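# Lift the bone out of the tray onto the table

## Task

Remove the bone from the tray and set it down on the table next to the tray, so that the apple, the ball and the root all remain inside the tray.

## Robot and tools

Robot: two arms. left_arm carries a five-finger left hand; right_arm carries a right hand. In the scene frame (origin at table-top height, midway between the nominal bases; +z up, +x out over the table, left_arm toward +y), the calibrated bases sit at about (-0.020, +0.273, +0.007) m for left_arm and (-0.021, -0.325, +0.036) m for right_arm. A two-camera stand stands behind the arms. Loose objects can get an occasional brief nudge.

Hand point: a spot fixed to the palm, 0.15 m out from the wrist face along the fingers and 0.05 m in front of the palm. Its +z runs along the straight fingers, +y points out of the palm, +x runs across the palm away from the thumb on the right hand and toward the thumb on the left hand. Straight fingers extend 0.06 to 0.07 m past the point and lie 0.06 m behind it (-y). A wrist bracket on the little-finger side can strike things. The hand can enclose objects roughly 0.035 to 0.065 m thick, or a handle as thin as about 0.025 m.

Frames: printed hand poses, velocities and targets are in each arm's own base frame; fixed cameras and the table use the scene frame; offsets you send run along the current Hand target's own axes.

A row is 28 numbers, each in [-1, 1], always for both arms: left_arm dx, dy, dz, rx, ry, rz; six left-hand slots; left force_limit, speed; then the same 14 for right_arm. The six pose numbers are an offset, not a pose: measured from that arm's Hand target as it stood when the action (or move) began, in that target's axes; 1.0 equals 0.6 m or 180 degrees; rx, ry, rz form one rotation vector. All rows of one action share that same starting point. Six zeros re-request the current Hand target. Hand slots: put grasp numbers a, b, c (each -1 to +1) in the first three and exactly 0 in the last three, or the row is rejected. a curls index and middle and bends the thumb; b curls ring and little; c swings the thumb across in front of the palm. a=b=c=0 is a fully open hand. To hold a grip or leave a hand alone, resend its last a, b, c with its last force_limit and speed (zeros if none sent yet). force_limit maps -1 to about 0 N and +1 to about 10 N at the fingertip (15 N for the two thumb motors). speed rises from nearly zero at -1 to full at +0.48 and stays full above; for a soft grip close at -0.94 or lower. To squeeze harder, raise force_limit and send a more closed target; to loosen, send a more open one.

Tools:
- execute_actions: actions is a list of actions; each action is up to 15 rows, one per 1/30 s step, a short list repeating its last row. cameras lists camera names, ["all"] or [].
- move: target is one 28-number row or a list of up to 15 rows, every row an offset from the same starting Hand targets. speed is top path speed in m/s (0.002 to 4.3, default 0.25; turning up to twice that in rad/s), one value or one per target. blend (m) rounds corners of a list; 0 stops at each. blocking=false returns after about 0.5 s while motion continues. Paths ignore obstacles and the other arm; the whole move is capped at 10 s.
- wait: seconds 0 to 10; arms keep their last command.
- stop: brakes a running move.
- zoom_image: camera (cam_head_left, cam_head_right or cam_high) and region [x0, y0, x1, y1] in image pixels from the top-left, at most 504 by 504; only the newest images.
- show_instructions: shows the reference pages.
- finished_scene: ends the scene for good (scene 1).
Images (672x504 each) come from cam_head_left, cam_head_right, cam_high, returned when actions is empty or cameras requests them.

Results: end_effector_position (m) and end_effector_quat_wxyz per arm, Hand target (the last commanded pose after clipping, the base for the next offsets), joint positions, velocities (may read within noise), torques (include the arm's own weight; numbers 3 and 4 wrap at ±28 N m), motor temperatures. Per hand, six values in the order thumb_turn, thumb_bend, index, middle, ring, little: hand_measured, hand_stopped_by (moving, target, force, stalled, fault), hand_load_n (fingertip newtons, positive when pushed open; near 0 means the grip is lost), plus hand_force_limit and hand_speed. move adds a move: line with done, off_target, moving, held or fault, and limits=paced (pose clipped) or limits=held (steps withheld).

Behaviour: orientation commands are clipped to within 40 degrees of the measured one each step. The hand often rests 1 to 3 cm (sometimes 5) below or short of its target without touching anything, and may sag under a load; another action re-requests it, or send the gap as an extra offset. Small turns can shift the hand point noticeably. A blocked arm keeps pressing until commanded back past its hand point. Joint ranges (rad): waist ±2.880, shoulder 0 to 3.142, elbow 0 to 3.019, wrist pitch -1.693 to 1.571, wrist yaw ±1.571, wrist roll ±2.094.

Avoid: dropping the bone or releasing it while it moves; fast moves into contact or targets far past a contact; hitting fixed or heavy items; overloading fingers; letting the arms or hands touch each other; routing paths close to an arm's own base; leaving anything off the table. Long holds or stretched arms heat motors: a MOTOR HOT line appears at 85 °C and at 100 °C the arm drops for 30 s or more.

Each tool is called by a JSON object that holds its "method" and its "body", one argument or row to a line.

Reference images:

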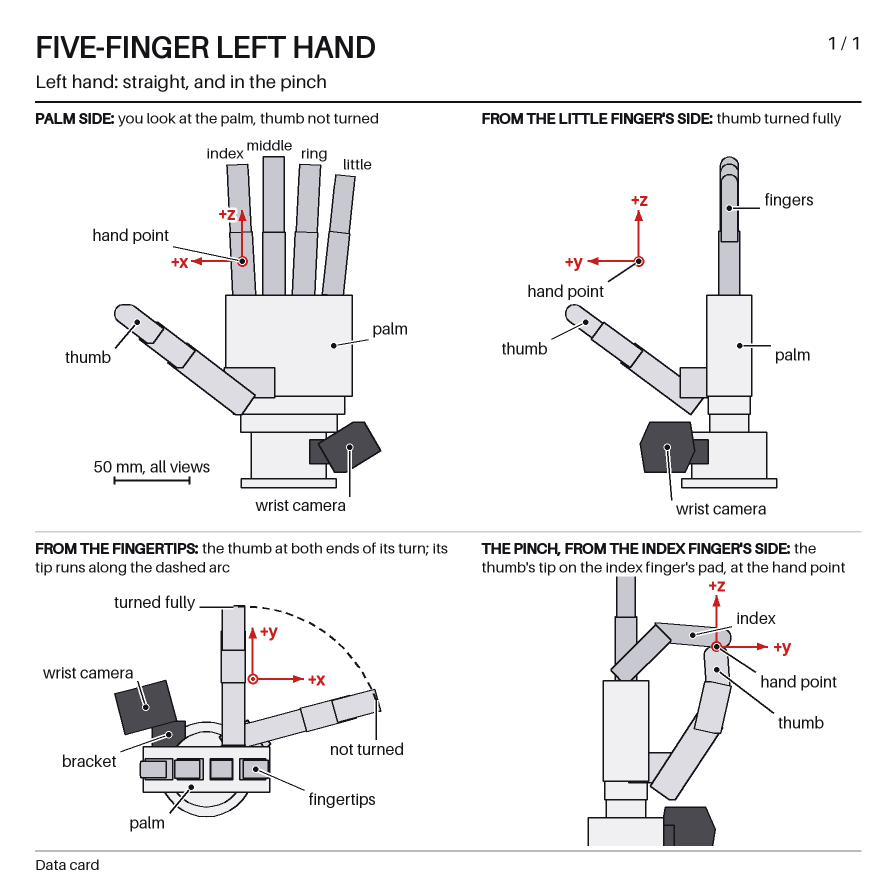

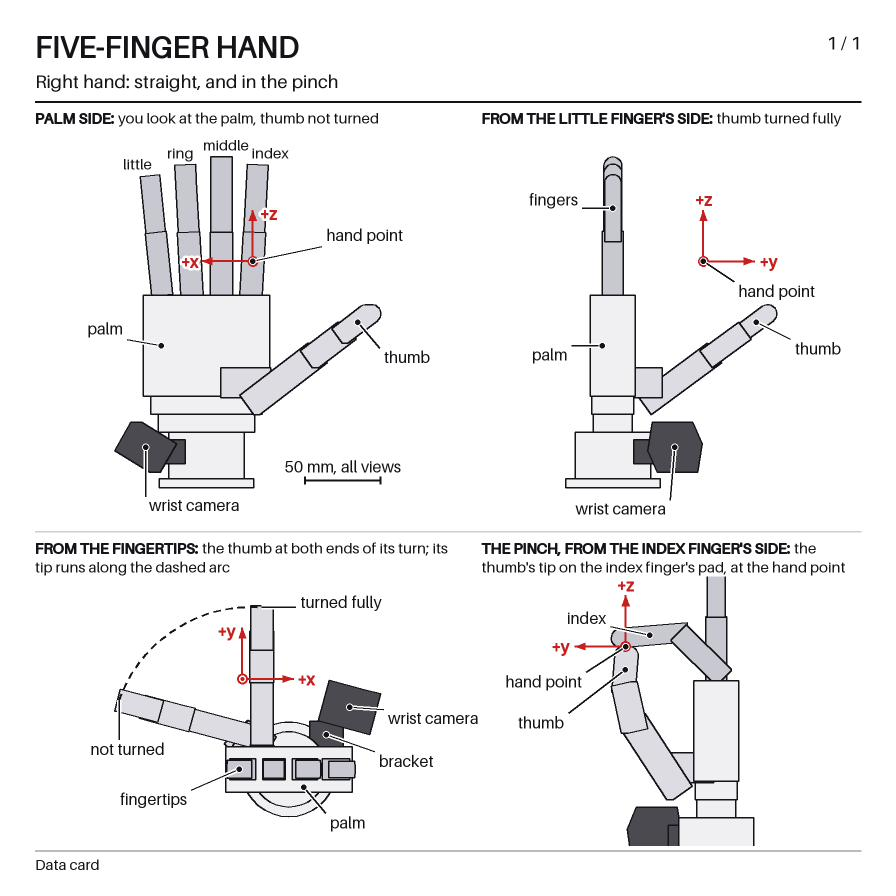

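## Session

{"method": "execute_actions", "body": {
  "actions": []
}}

Scene clock: 0.00 s.
left_arm: end_effector_position=(+0.5173, -0.2690, +0.1864) hand_measured=(-1.000, -1.000, -1.000, -1.000, -1.000, -1.000) hand_load_n=(+0.0, +0.0, -0.5, +0.0, +0.0, +0.0) hand_stopped_by=(target, target, target, target, target, target) hand_force_limit=0.00 hand_speed=-0.80 end_effector_quat_wxyz=(+0.043, -0.168, +0.984, +0.030) | right_arm: end_effector_position=(+0.2481, -0.2099, +0.1578) hand_measured=(-1.000, -1.000, -1.000, -1.000, -1.000, -1.000) hand_load_n=(+0.0, +0.0, +0.0, +0.0, +0.5, +0.0) hand_stopped_by=(target, target, target, target, target, target) hand_force_limit=0.00 hand_speed=-0.80 end_effector_quat_wxyz=(+0.502, +0.814, -0.206, -0.208)
Joint positions: left_arm=[-0.538 2.059 2.114 -1.599 -0.103 0.696] | right_arm=[-0.152 1.771 1.029 -1.637 0.937 -0.802]
Joint velocities: within noise
Joint torques (N m): no reading
Motor temperatures (°C): left_arm=[22 27 24 27 24 24] | right_arm=[22 29 23 25 23 25]
Heat: left arm: hottest shoulder 27 °C; right arm: hottest shoulder 29 °C.
Hand target: left_arm +0.5223, -0.2720, +0.1880; +0.048, -0.168, +0.984, +0.026 | right_arm +0.2533, -0.2108, +0.1625; +0.501, +0.815, -0.211, -0.200

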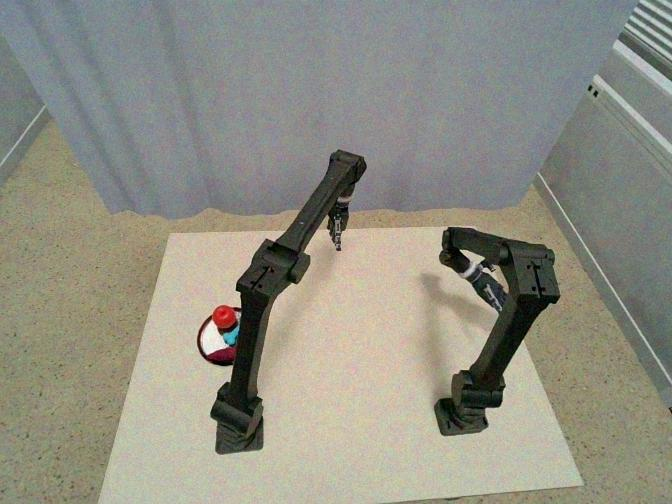

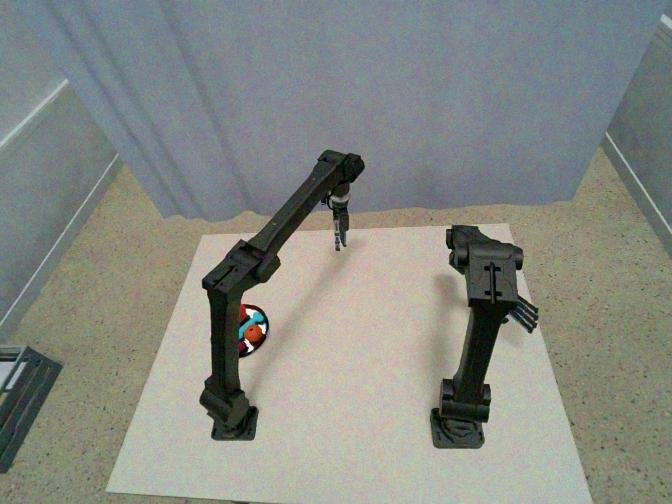

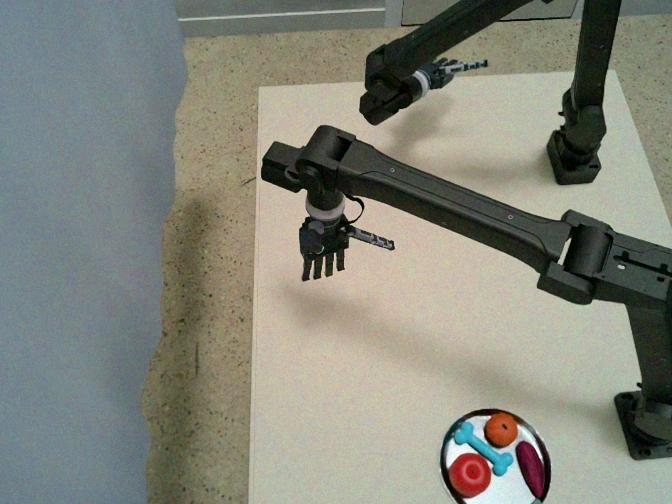

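{"method": "zoom_image", "body": {
  "camera": "cam_high",
  "region": [420, 390, 570, 504]
}}

{"method": "zoom_image", "body": {
  "camera": "cam_head_right",
  "region": [190, 280, 310, 380]
}}

{"method": "zoom_image", "body": {
  "camera": "cam_head_left",
  "region": [180, 280, 300, 380]
}}

Scaled by 3.360 from the camera's 672x504 image, which has a finer 960x720 frame.

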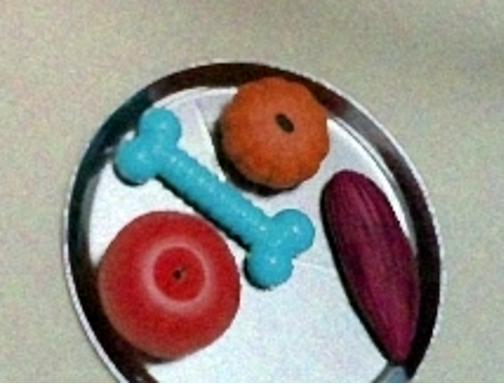

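Scaled by 4.200 from the camera's 672x504 image, which has a finer 960x720 frame.

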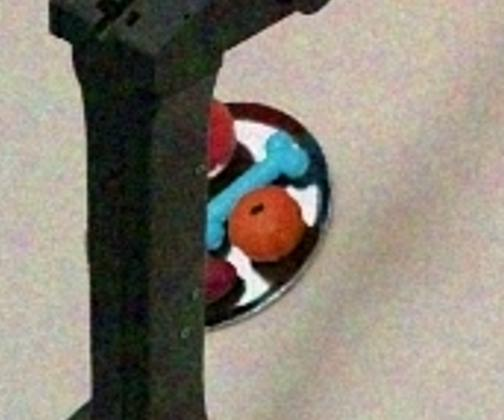

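Scaled by 4.200 from the camera's 672x504 image, which has a finer 960x720 frame.

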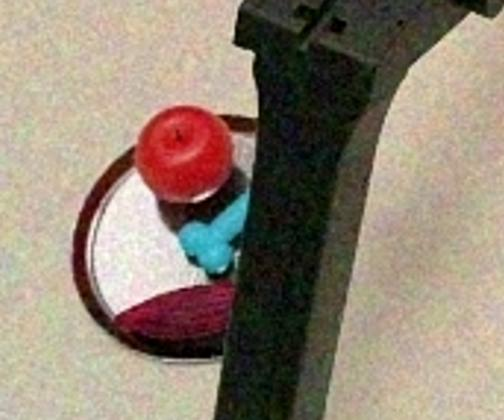

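{"method": "move", "body": {
  "target": [
    [-0.0277,0.1328,-0.2137,-0.003,0.001,-0.031,0,0,0,0,0,0,0.0,-0.8,0,0,0,0,0,0,0,0,0,0,0,0,0.0,-0.8],
    [-0.2498,0.762,-0.202,-0.028,0.010,-0.272,0,0,0,0,0,0,0.0,-0.8,0,0,0,0,0,0,0,0,0,0,0,0,0.0,-0.8]
  ],
  "speed": 0.3,
  "blend": 0.05,
  "cameras": ["all"]
}}

Scene clock: 147.90 s.
left_arm: end_effector_position=(+0.4879, +0.1994, +0.3333) hand_measured=(-1.000, -1.000, -1.000, -1.000, -1.000, -1.000) hand_load_n=(+0.0, +0.0, +0.0, +0.0, +0.0, +0.0) hand_stopped_by=(target, target, target, target, target, target) hand_force_limit=0.00 hand_speed=-0.80 end_effector_quat_wxyz=(+0.116, -0.563, +0.818, +0.025) | right_arm: end_effector_position=(+0.2481, -0.2099, +0.1578) hand_measured=(-1.000, -1.000, -1.000, -1.000, -1.000, -1.000) hand_load_n=(+0.0, +0.0, +0.0, +0.0, +0.0, +0.0) hand_stopped_by=(target, target, target, target, target, target) hand_force_limit=0.00 hand_speed=-0.80 end_effector_quat_wxyz=(+0.502, +0.814, -0.206, -0.208)
Joint positions: left_arm=[0.32 1.797 2.122 -1.685 -0.112 0.696] | right_arm=[-0.152 1.771 1.029 -1.637 0.937 -0.802]
Joint torques (N m): left_arm=[-0.5 -16.03 12.27 0.13 -0.21 0.16] | right_arm=[-1.55 -13.68 5.59 -0.68 0.45 0.03]
Motor temperatures (°C): left_arm=[22 32 33 27 23 22] | right_arm=[22 30 27 24 22 25]
Heat: left arm: hottest elbow 33 °C; right arm: hottest shoulder 30 °C.
Hand target: left_arm +0.4998, +0.1997, +0.3404; +0.032, -0.563, +0.825, +0.044 | right_arm +0.2533, -0.2108, +0.1625; +0.501, +0.815, -0.211, -0.200
Off the commanded pose: left_arm 0.014 m, 10 deg | right_arm 0.007 m, 1 deg.
joint sent to its limit (left arm) — joint 4 (wrist pitch), lower limit. The joint targets are off in orientation, not in position.
move: off_target (left_arm)

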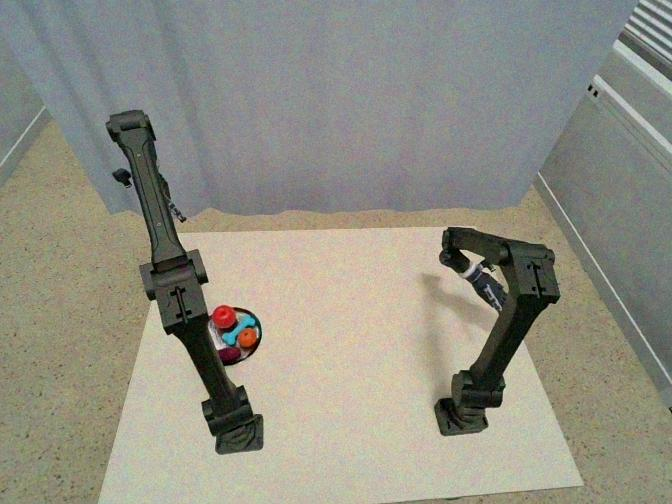

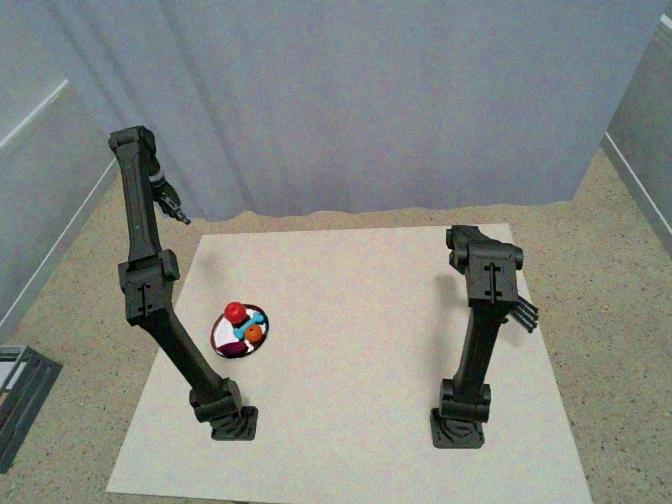

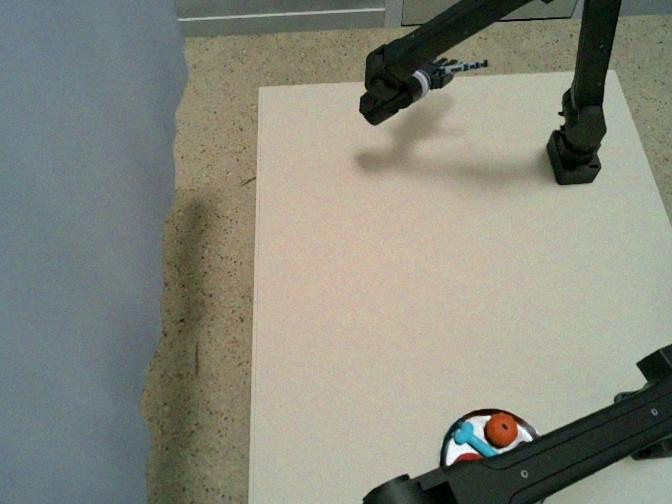

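{"method": "zoom_image", "body": {
  "camera": "cam_head_left",
  "region": [200, 295, 272, 375]
}}

{"method": "zoom_image", "body": {
  "camera": "cam_head_right",
  "region": [204, 295, 276, 375]
}}

Scaled by 6.300 from the camera's 672x504 image, which has a finer 960x720 frame.

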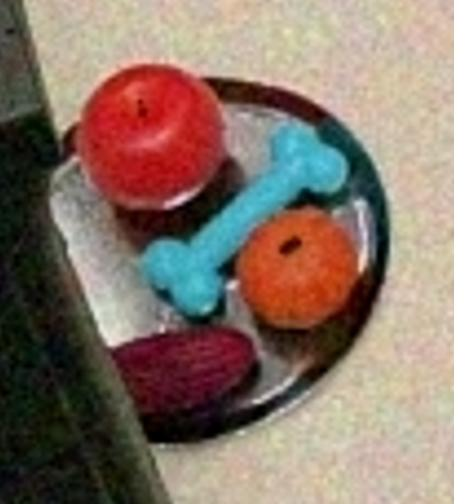

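Scaled by 6.300 from the camera's 672x504 image, which has a finer 960x720 frame.

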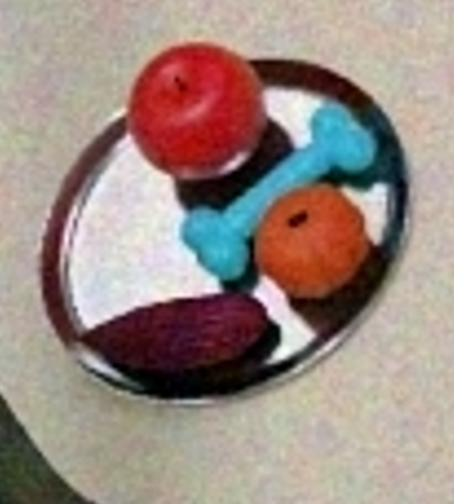

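{"method": "move", "body": {
  "target": [-0.1798,0.7333,0.163,-0.030,0.0107,-0.2916,0,0,0,0,0,0,0.0,-0.8,-0.0322,-0.0108,-0.5633,0.5955,-0.0097,0.3758,0.3,0,1,0,0,0,0.0,0.0],
  "speed": 0.4,
  "cameras": ["all"]
}}

Scene clock: 172.00 s.
left_arm: end_effector_position=(+0.1254, +0.4579, +0.2624) hand_measured=(-1.000, -1.000, -1.000, -1.000, -1.000, -1.000) hand_load_n=(+0.0, +0.0, +0.0, +0.0, +0.0, -0.5) hand_stopped_by=(target, target, target, target, target, target) hand_force_limit=0.00 hand_speed=-0.80 end_effector_quat_wxyz=(+0.001, +0.871, -0.489, -0.051) | right_arm: end_effector_position=(+0.4172, +0.0462, +0.2934) hand_measured=(+1.000, -0.426, -0.400, -0.550, -0.956, -1.000) hand_load_n=(+0.0, +0.0, -0.5, +0.0, +0.0, +0.0) hand_stopped_by=(target, target, target, target, target, target) hand_force_limit=0.00 hand_speed=0.00 end_effector_quat_wxyz=(-0.287, +0.649, -0.641, +0.293)
Joint positions: left_arm=[1.233 1.748 1.847 -1.655 -0.102 0.686] | right_arm=[0.056 1.005 1.084 -0.805 0.045 0.023]
Joint torques (N m): left_arm=[0.15 -15.44 12.25 -0.29 -0.18 0.03] | right_arm=[-0.91 -6.83 8.13 2.19 0.06 0.17]
Motor temperatures (°C): left_arm=[22 33 39 27 23 22] | right_arm=[22 30 27 24 22 25]
Heat: left arm: hottest elbow 39 °C; right arm: hottest shoulder 30 °C.
Hand target: left_arm +0.1296, +0.4693, +0.2697; -0.009, +0.871, -0.488, -0.053 | right_arm +0.4195, +0.0502, +0.2999; -0.299, +0.641, -0.641, +0.299
Off the commanded pose: left_arm 0.014 m, 1 deg | right_arm 0.008 m, 2 deg.
move: off_target (left_arm)

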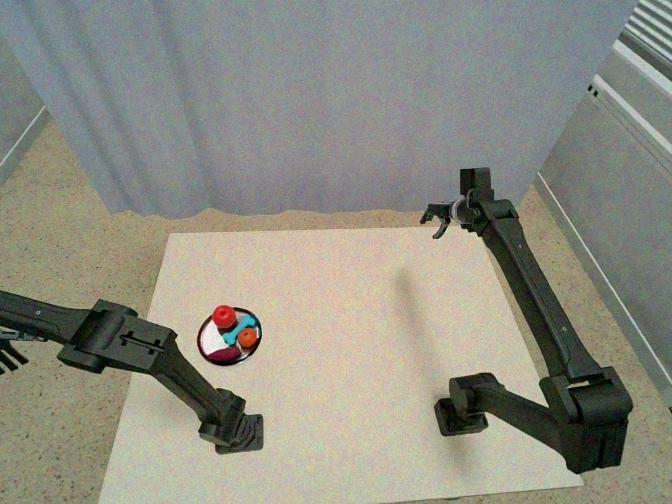

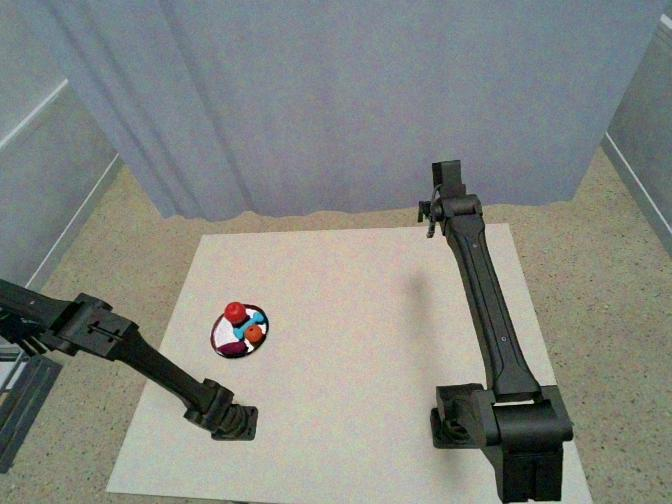

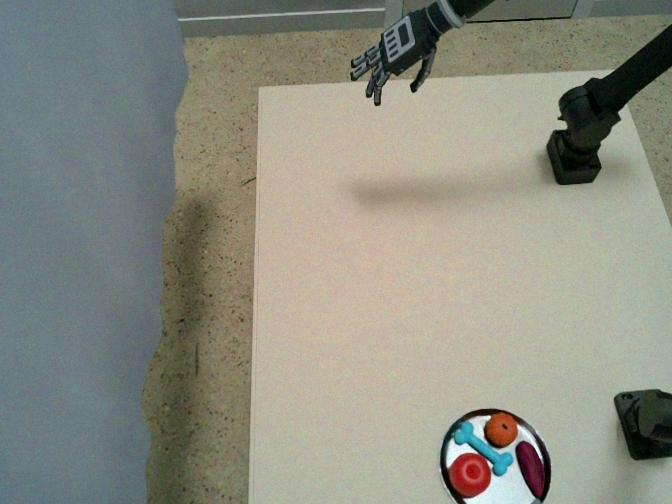

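{"method": "move", "body": {
  "target": [0,0,0,0,0,0,0,0,0,0,0,0,0.0,-0.8,-0.9382,0.2838,0.0505,0.107,-0.1852,-0.1069,0.3,0,1,0,0,0,0.0,0.0],
  "speed": 0.3,
  "cameras": ["all"]
}}

Scene clock: 228.97 s.
left_arm: end_effector_position=(+0.1254, +0.4579, +0.2624) hand_measured=(-1.000, -1.000, -1.000, -1.000, -1.000, -1.000) hand_load_n=(+0.0, +0.0, +0.0, +0.0, +0.0, +0.0) hand_stopped_by=(target, target, target, target, target, target) hand_force_limit=0.00 hand_speed=-0.80 end_effector_quat_wxyz=(+0.001, +0.871, -0.489, -0.051) | right_arm: end_effector_position=(+0.3200, +0.5904, +0.1163) hand_measured=(+1.000, -0.426, -0.400, -0.550, -0.956, -1.000) hand_load_n=(+0.0, +0.0, +0.0, +0.0, +0.0, +0.0) hand_stopped_by=(target, target, target, target, target, target) hand_force_limit=0.00 hand_speed=0.00 end_effector_quat_wxyz=(-0.487, +0.755, -0.362, +0.247)
Joint positions: left_arm=[1.233 1.748 1.847 -1.655 -0.102 0.686] | right_arm=[1.143 1.7 1.106 0.132 0.443 0.188]
Joint torques (N m): left_arm=[0.21 -15.44 12.25 -0.28 -0.18 0.03] | right_arm=[-1.9 -16.44 11.18 2.32 0.01 -0.11]
Motor temperatures (°C): left_arm=[22 31 44 27 23 22] | right_arm=[22 29 31 24 22 24]
Heat: left arm: hottest elbow 44 °C; right arm: hottest elbow 31 °C.
Hand target: left_arm +0.1296, +0.4693, +0.2697; -0.009, +0.871, -0.488, -0.053 | right_arm +0.3328, +0.6130, +0.1499; -0.516, +0.737, -0.357, +0.250
Off the commanded pose: left_arm 0.014 m, 1 deg | right_arm 0.042 m, 4 deg.
move: off_target (left_arm, right_arm)

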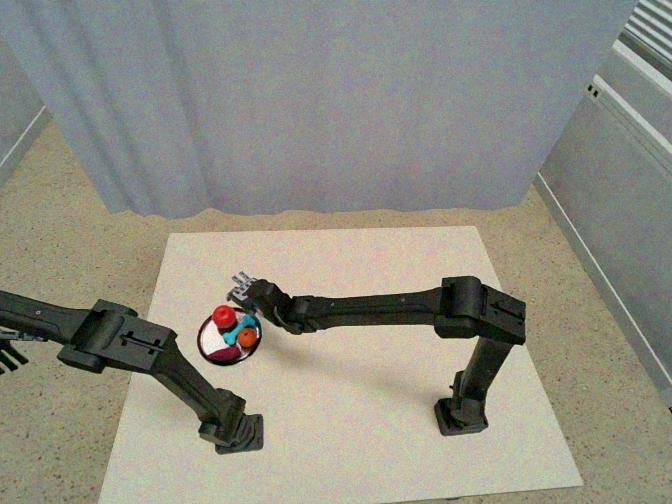

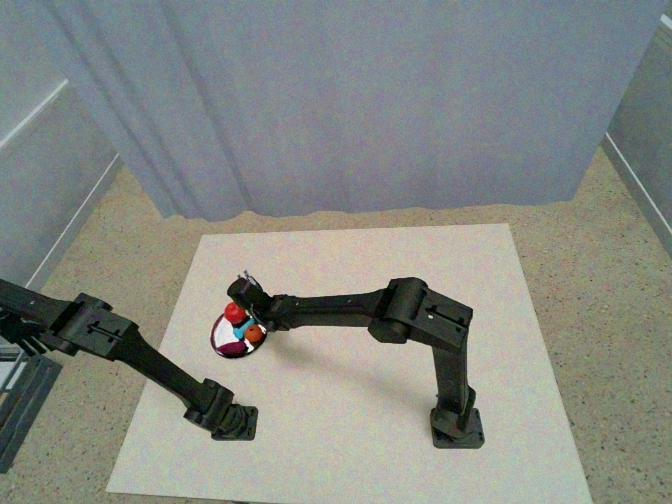

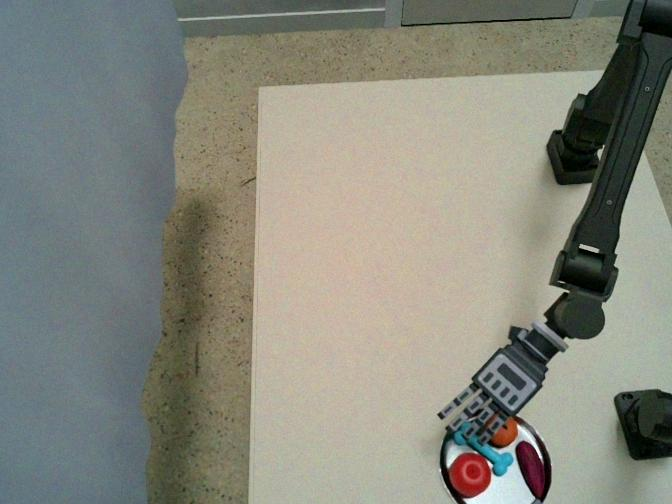

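{"method": "zoom_image", "body": {
  "camera": "cam_high",
  "region": [420, 350, 574, 504]
}}

{"method": "zoom_image", "body": {
  "camera": "cam_head_left",
  "region": [190, 260, 310, 380]
}}

{"method": "zoom_image", "body": {
  "camera": "cam_head_right",
  "region": [190, 260, 310, 380]
}}

Scaled by 3.273 from the camera's 672x504 image, which has a finer 960x720 frame.

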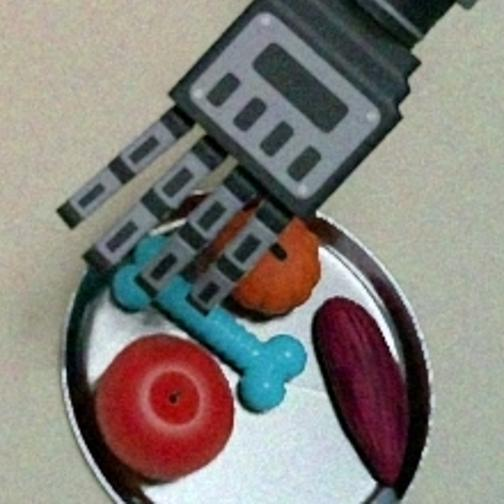

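Scaled by 4.200 from the camera's 672x504 image, which has a finer 960x720 frame.

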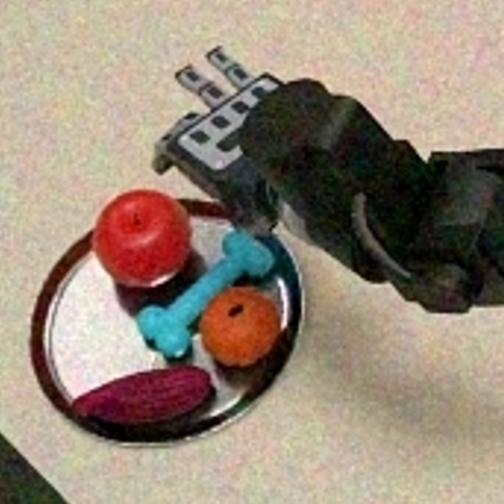

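Scaled by 4.200 from the camera's 672x504 image, which has a finer 960x720 frame.

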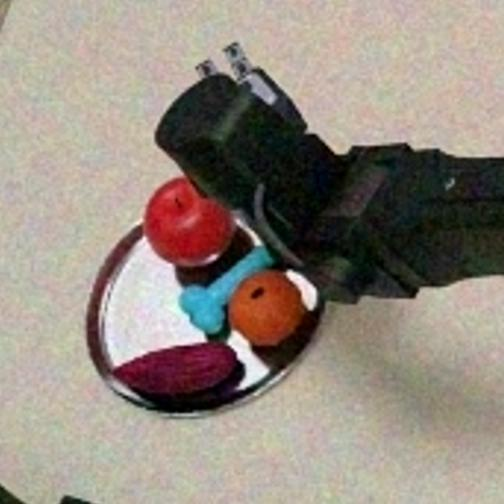

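{"method": "move", "body": {
  "target": [0,0,0,0,0,0,0,0,0,0,0,0,0.0,-0.8,0.0087,0.0875,0.0607,0.0194,0,0,0.3,0,1,0,0,0,0.0,0.0],
  "speed": 0.12,
  "cameras": ["all"]
}}

{"method": "zoom_image", "body": {
  "camera": "cam_high",
  "region": [420, 350, 574, 504]
}}

{"method": "zoom_image", "body": {
  "camera": "cam_head_left",
  "region": [190, 270, 290, 370]
}}

{"method": "zoom_image", "body": {
  "camera": "cam_head_right",
  "region": [190, 270, 290, 370]
}}

Scene clock: 257.17 s.
left_arm: end_effector_position=(+0.1254, +0.4579, +0.2624) hand_measured=(-1.000, -1.000, -1.000, -1.000, -1.000, -1.000) hand_load_n=(+0.0, +0.0, +0.0, +0.0, +0.0, +0.0) hand_stopped_by=(target, target, target, target, target, target) hand_force_limit=0.00 hand_speed=-0.80 end_effector_quat_wxyz=(+0.001, +0.871, -0.489, -0.051) | right_arm: end_effector_position=(+0.3425, +0.6165, +0.0776) hand_measured=(+1.000, -0.426, -0.400, -0.550, -0.956, -1.000) hand_load_n=(+0.0, +0.0, +0.0, +0.0, +0.0, +0.0) hand_stopped_by=(target, target, target, target, target, target) hand_force_limit=0.00 hand_speed=0.00 end_effector_quat_wxyz=(-0.529, +0.728, -0.353, +0.256)
Joint positions: left_arm=[1.233 1.748 1.847 -1.655 -0.102 0.686] | right_arm=[1.13 1.842 1.106 0.387 0.437 0.154]
Joint torques (N m): left_arm=[0.21 -15.44 12.23 -0.29 -0.18 0.03] | right_arm=[-2.08 -18.2 7.1 2.43 0.01 -0.11]
Motor temperatures (°C): left_arm=[22 31 45 27 23 22] | right_arm=[22 31 36 24 22 24]
Heat: left arm: hottest elbow 45 °C; right arm: hottest elbow 36 °C.
Hand target: left_arm +0.1296, +0.4693, +0.2697; -0.009, +0.871, -0.488, -0.053 | right_arm +0.3491, +0.6189, +0.0882; -0.539, +0.721, -0.349, +0.261
Off the commanded pose: left_arm 0.014 m, 1 deg | right_arm 0.013 m, 2 deg.
move: off_target (left_arm, right_arm)

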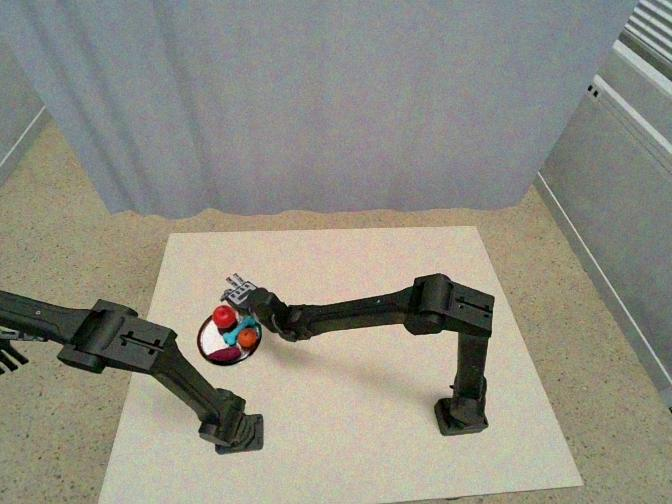

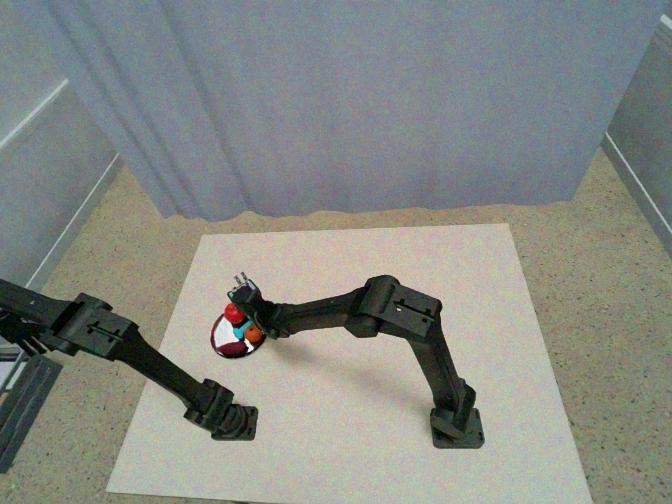

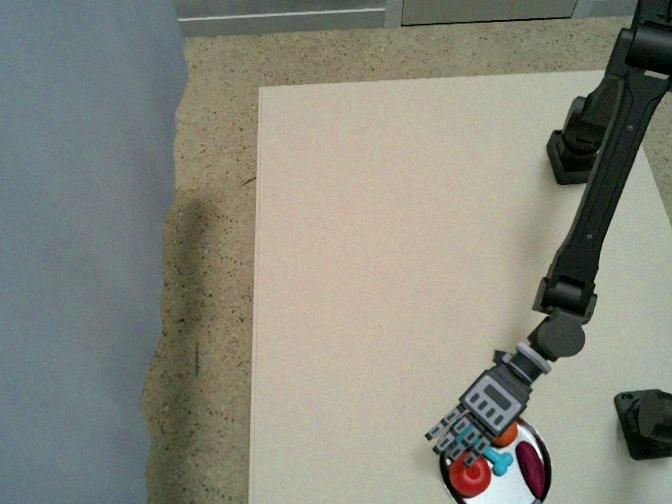

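Scaled by 3.273 from the camera's 672x504 image, which has a finer 960x720 frame.

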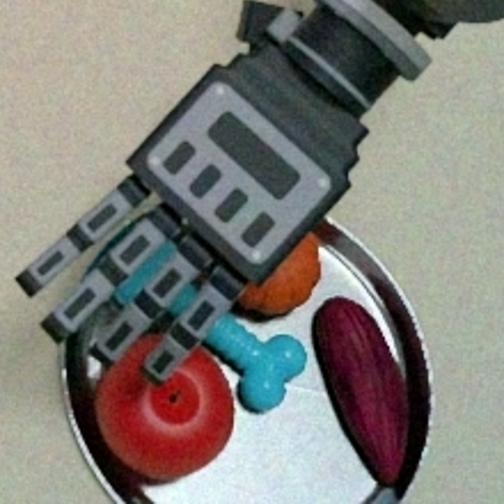

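Scaled by 5.040 from the camera's 672x504 image, which has a finer 960x720 frame.

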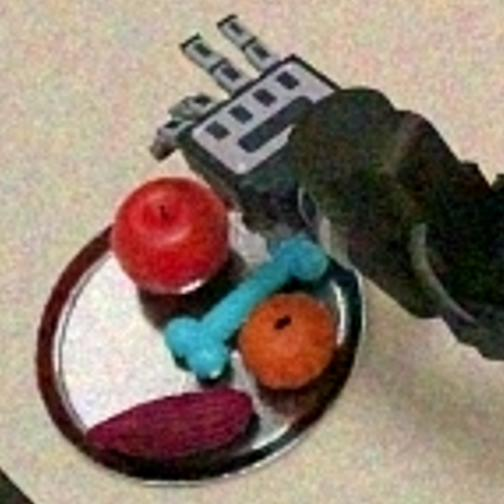

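Scaled by 5.040 from the camera's 672x504 image, which has a finer 960x720 frame.

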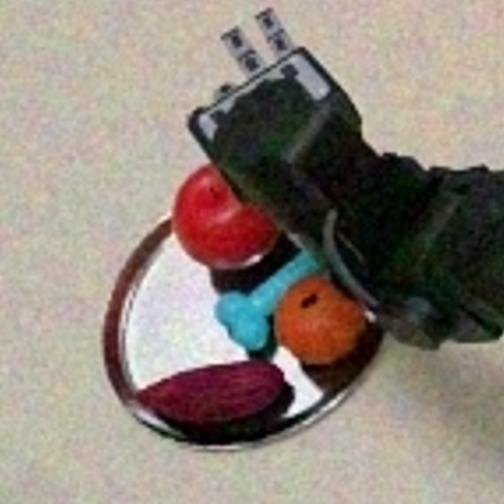

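{"method": "move", "body": {
  "target": [0,0,0,0,0,0,0,0,0,0,0,0,0.0,-0.8,0.0188,0.074,-0.0237,0,0,0,0.42,0,1,0,0,0,0.0,0.0],
  "speed": 0.1,
  "cameras": ["all"]
}}

{"method": "zoom_image", "body": {
  "camera": "cam_high",
  "region": [420, 350, 574, 504]
}}

{"method": "zoom_image", "body": {
  "camera": "cam_head_left",
  "region": [190, 270, 290, 370]
}}

Scene clock: 280.27 s.
left_arm: end_effector_position=(+0.1254, +0.4579, +0.2624) hand_measured=(-1.000, -1.000, -1.000, -1.000, -1.000, -1.000) hand_load_n=(+0.0, +0.0, +0.0, +0.0, +0.0, +0.0) hand_stopped_by=(target, target, target, target, target, target) hand_force_limit=0.00 hand_speed=-0.80 end_effector_quat_wxyz=(+0.001, +0.871, -0.489, -0.051) | right_arm: end_effector_position=(+0.3318, +0.5939, +0.0467) hand_measured=(+1.000, -0.336, -0.160, -0.310, -0.938, -1.000) hand_load_n=(+0.0, +0.0, +0.0, +0.0, +0.0, +0.0) hand_stopped_by=(target, target, target, target, target, target) hand_force_limit=0.00 hand_speed=0.00 end_effector_quat_wxyz=(-0.534, +0.725, -0.353, +0.256)
Joint positions: left_arm=[1.233 1.748 1.847 -1.655 -0.102 0.686] | right_arm=[1.13 1.857 1.003 0.518 0.436 0.153]
Joint torques (N m): left_arm=[0.15 -15.44 12.25 -0.29 -0.19 0.03] | right_arm=[-1.85 -16.97 5.94 2.61 0.1 -0.11]
Heat: left arm: hottest elbow 46 °C; right arm: hottest elbow 34 °C.
Hand target: left_arm +0.1296, +0.4693, +0.2697; -0.009, +0.871, -0.488, -0.053 | right_arm +0.3354, +0.5938, +0.0496; -0.539, +0.721, -0.349, +0.261
Off the commanded pose: left_arm 0.014 m, 1 deg | right_arm 0.005 m, 1 deg.
move: off_target (left_arm)

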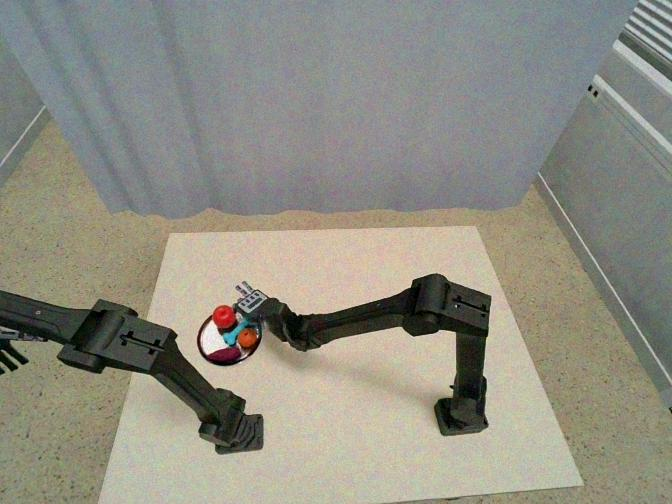

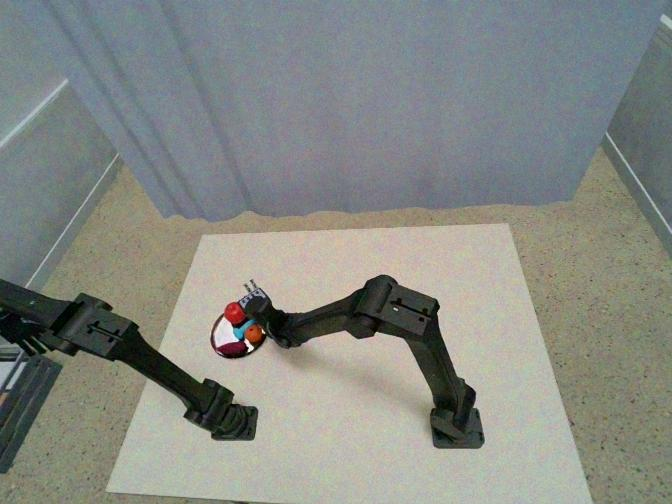

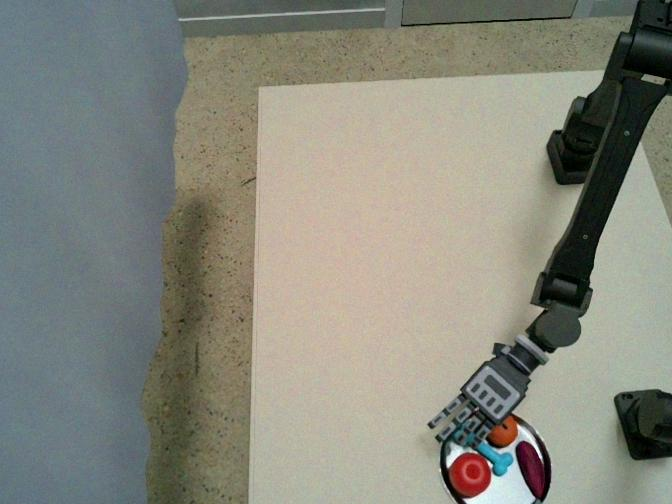

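Scaled by 3.273 from the camera's 672x504 image, which has a finer 960x720 frame.

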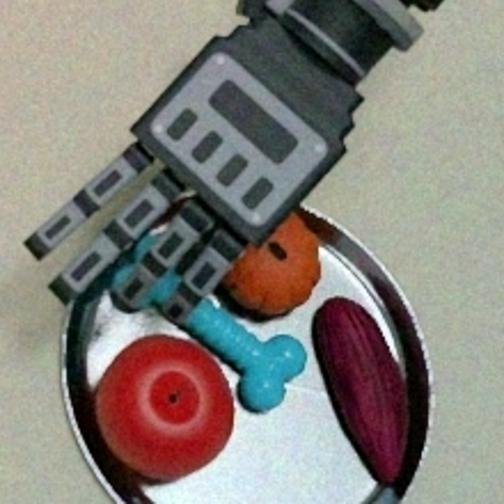

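Scaled by 5.040 from the camera's 672x504 image, which has a finer 960x720 frame.

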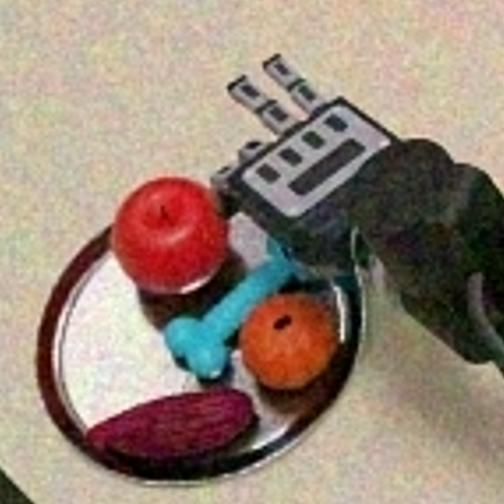

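{"method": "move", "body": {
  "target": [0,0,0,0,0,0,0,0,0,0,0,0,0.0,-0.8,0.0008,0.0555,0.0048,0,0,0,0.42,0,1,0,0,0,0.0,0.0],
  "speed": 0.06,
  "cameras": ["all"]
}}

{"method": "zoom_image", "body": {
  "camera": "cam_high",
  "region": [420, 350, 574, 504]
}}

{"method": "zoom_image", "body": {
  "camera": "cam_head_left",
  "region": [190, 270, 290, 370]
}}

{"method": "zoom_image", "body": {
  "camera": "cam_head_right",
  "region": [190, 270, 290, 370]
}}

Scene clock: 294.20 s.
left_arm: end_effector_position=(+0.1254, +0.4579, +0.2624) hand_measured=(-1.000, -1.000, -1.000, -1.000, -1.000, -1.000) hand_load_n=(+0.0, +0.0, +0.0, +0.0, +0.0, +0.0) hand_stopped_by=(target, target, target, target, target, target) hand_force_limit=0.00 hand_speed=-0.80 end_effector_quat_wxyz=(+0.001, +0.871, -0.489, -0.051) | right_arm: end_effector_position=(+0.3296, +0.5877, +0.0134) hand_measured=(+1.000, -0.336, -0.160, -0.310, -0.938, -1.000) hand_load_n=(+0.0, +0.0, +0.0, +0.0, +0.0, +0.0) hand_stopped_by=(target, target, target, target, target, target) hand_force_limit=0.00 hand_speed=0.00 end_effector_quat_wxyz=(-0.533, +0.724, -0.354, +0.257)
Joint positions: left_arm=[1.233 1.748 1.847 -1.655 -0.102 0.686] | right_arm=[1.13 1.919 0.974 0.608 0.44 0.153]
Joint torques (N m): left_arm=[0.15 -15.5 12.25 -0.29 -0.18 0.03] | right_arm=[-1.38 -17.26 5.45 2.48 0.15 -0.1]
Heat: left arm: hottest elbow 46 °C; right arm: hottest elbow 33 °C.
Hand target: left_arm +0.1296, +0.4693, +0.2697; -0.009, +0.871, -0.488, -0.053 | right_arm +0.3305, +0.5892, +0.0170; -0.539, +0.721, -0.349, +0.261
Off the commanded pose: left_arm 0.014 m, 1 deg | right_arm 0.004 m, 1 deg.
move: off_target (left_arm)

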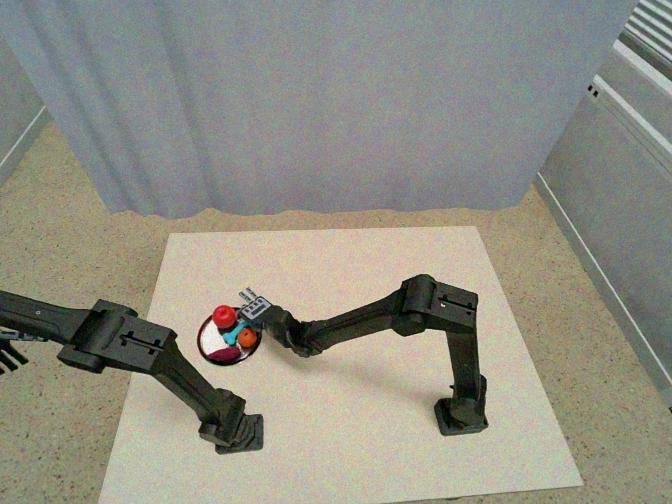

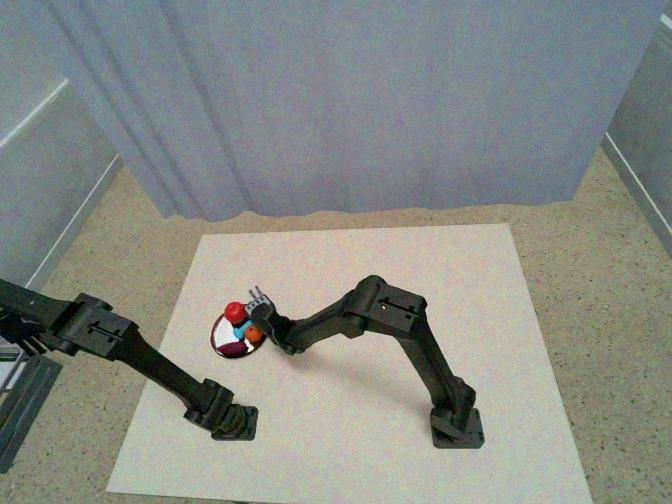

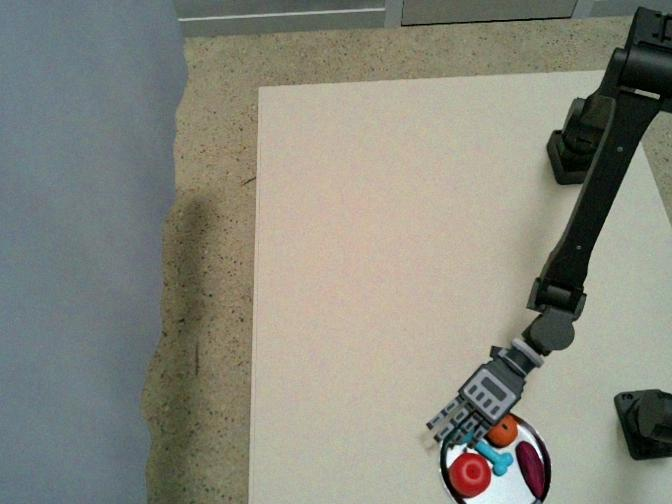

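Scaled by 3.273 from the camera's 672x504 image, which has a finer 960x720 frame.

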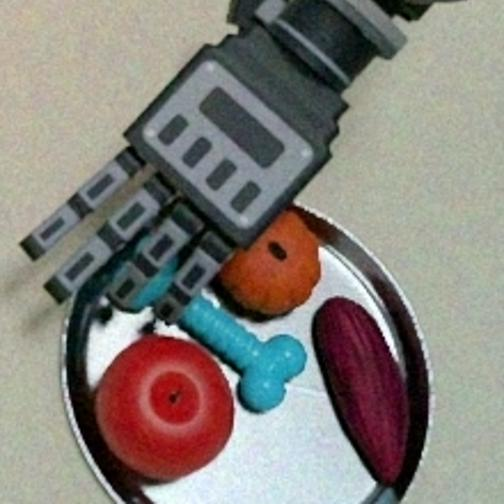

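Scaled by 5.040 from the camera's 672x504 image, which has a finer 960x720 frame.

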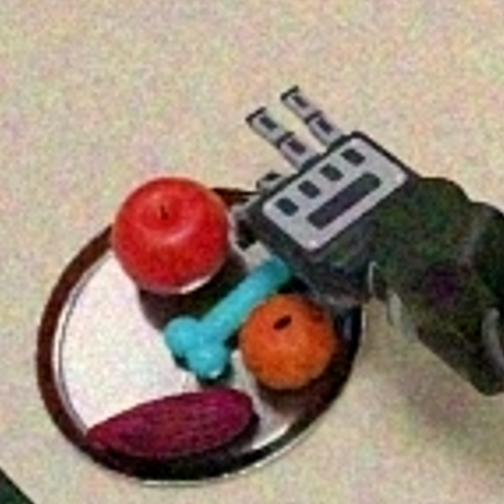

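Scaled by 5.040 from the camera's 672x504 image, which has a finer 960x720 frame.

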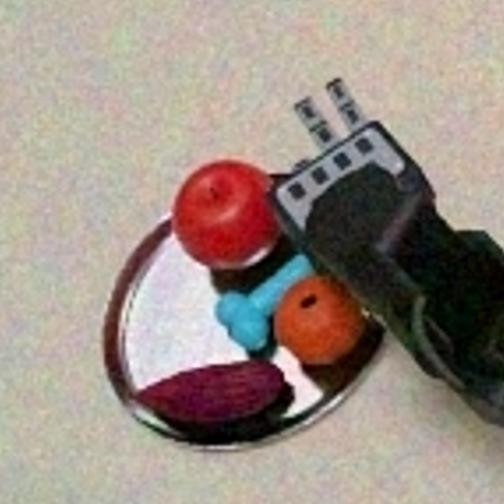

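{"method": "zoom_image", "body": {
  "camera": "cam_high",
  "region": [440, 410, 510, 480]
}}

Scaled by 7.200 from the camera's 672x504 image, which has a finer 960x720 frame.

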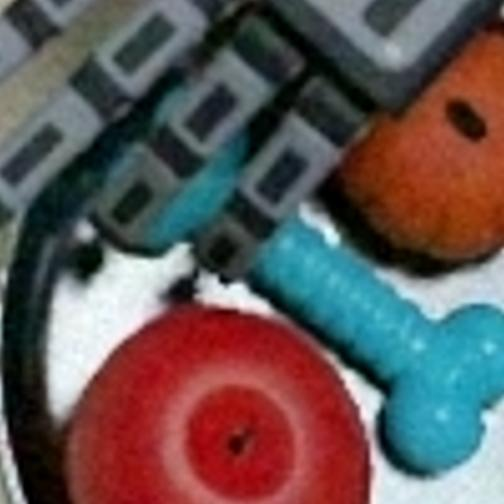

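{"method": "move", "body": {
  "target": [0,0,0,0,0,0,0,0,0,0,0,0,0.0,-0.8,-0.0243,-0.0087,0.0117,0,0,0,0.44,0,1,0,0,0,0.0,0.0],
  "speed": 0.06,
  "cameras": ["cam_high"]
}}

{"method": "zoom_image", "body": {
  "camera": "cam_high",
  "region": [440, 410, 510, 480]
}}

Scene clock: 373.70 s.
left_arm: end_effector_position=(+0.1254, +0.4579, +0.2624) hand_measured=(-1.000, -1.000, -1.000, -1.000, -1.000, -1.000) hand_load_n=(+0.0, +0.0, +0.0, +0.0, +0.0, +0.0) hand_stopped_by=(target, target, target, target, target, target) hand_force_limit=0.00 hand_speed=-0.80 end_effector_quat_wxyz=(+0.001, +0.871, -0.489, -0.051) | right_arm: end_effector_position=(+0.3263, +0.5874, +0.0084) hand_measured=(+1.000, -0.320, -0.120, -0.270, -0.934, -1.000) hand_load_n=(+0.0, +0.0, +0.0, +0.0, +0.0, +0.0) hand_stopped_by=(target, target, target, target, target, target) hand_force_limit=0.00 hand_speed=0.00 end_effector_quat_wxyz=(-0.528, +0.726, -0.355, +0.262)
Joint positions: left_arm=[1.233 1.748 1.847 -1.655 -0.102 0.686] | right_arm=[1.139 1.927 0.974 0.605 0.458 0.153]
Joint torques (N m): left_arm=[0.15 -15.44 12.25 -0.29 -0.18 0.03] | right_arm=[-0.56 -16.67 8.34 1.44 0.11 -0.04]
Motor temperatures (°C): left_arm=[21 31 48 27 23 21] | right_arm=[21 33 29 24 21 24]
Heat: left arm: hottest elbow 48 °C; right arm: hottest shoulder 33 °C.
Hand target: left_arm +0.1296, +0.4693, +0.2697; -0.009, +0.871, -0.488, -0.053 | right_arm +0.3278, +0.6057, +0.0197; -0.538, +0.721, -0.349, +0.261
Off the commanded pose: left_arm 0.014 m, 1 deg | right_arm 0.022 m, 1 deg.
move: off_target (left_arm, right_arm)
Images, in order (width x height): cam_high 672x504.

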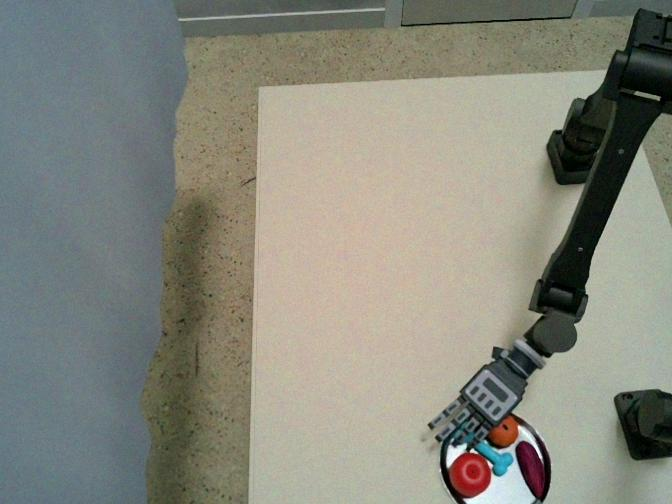

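Scaled by 7.200 from the camera's 672x504 image, which has a finer 960x720 frame.

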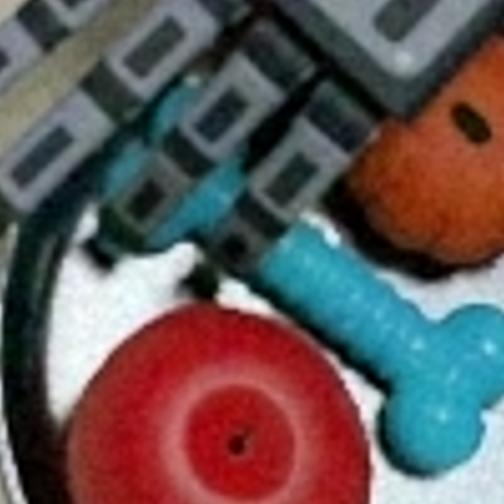

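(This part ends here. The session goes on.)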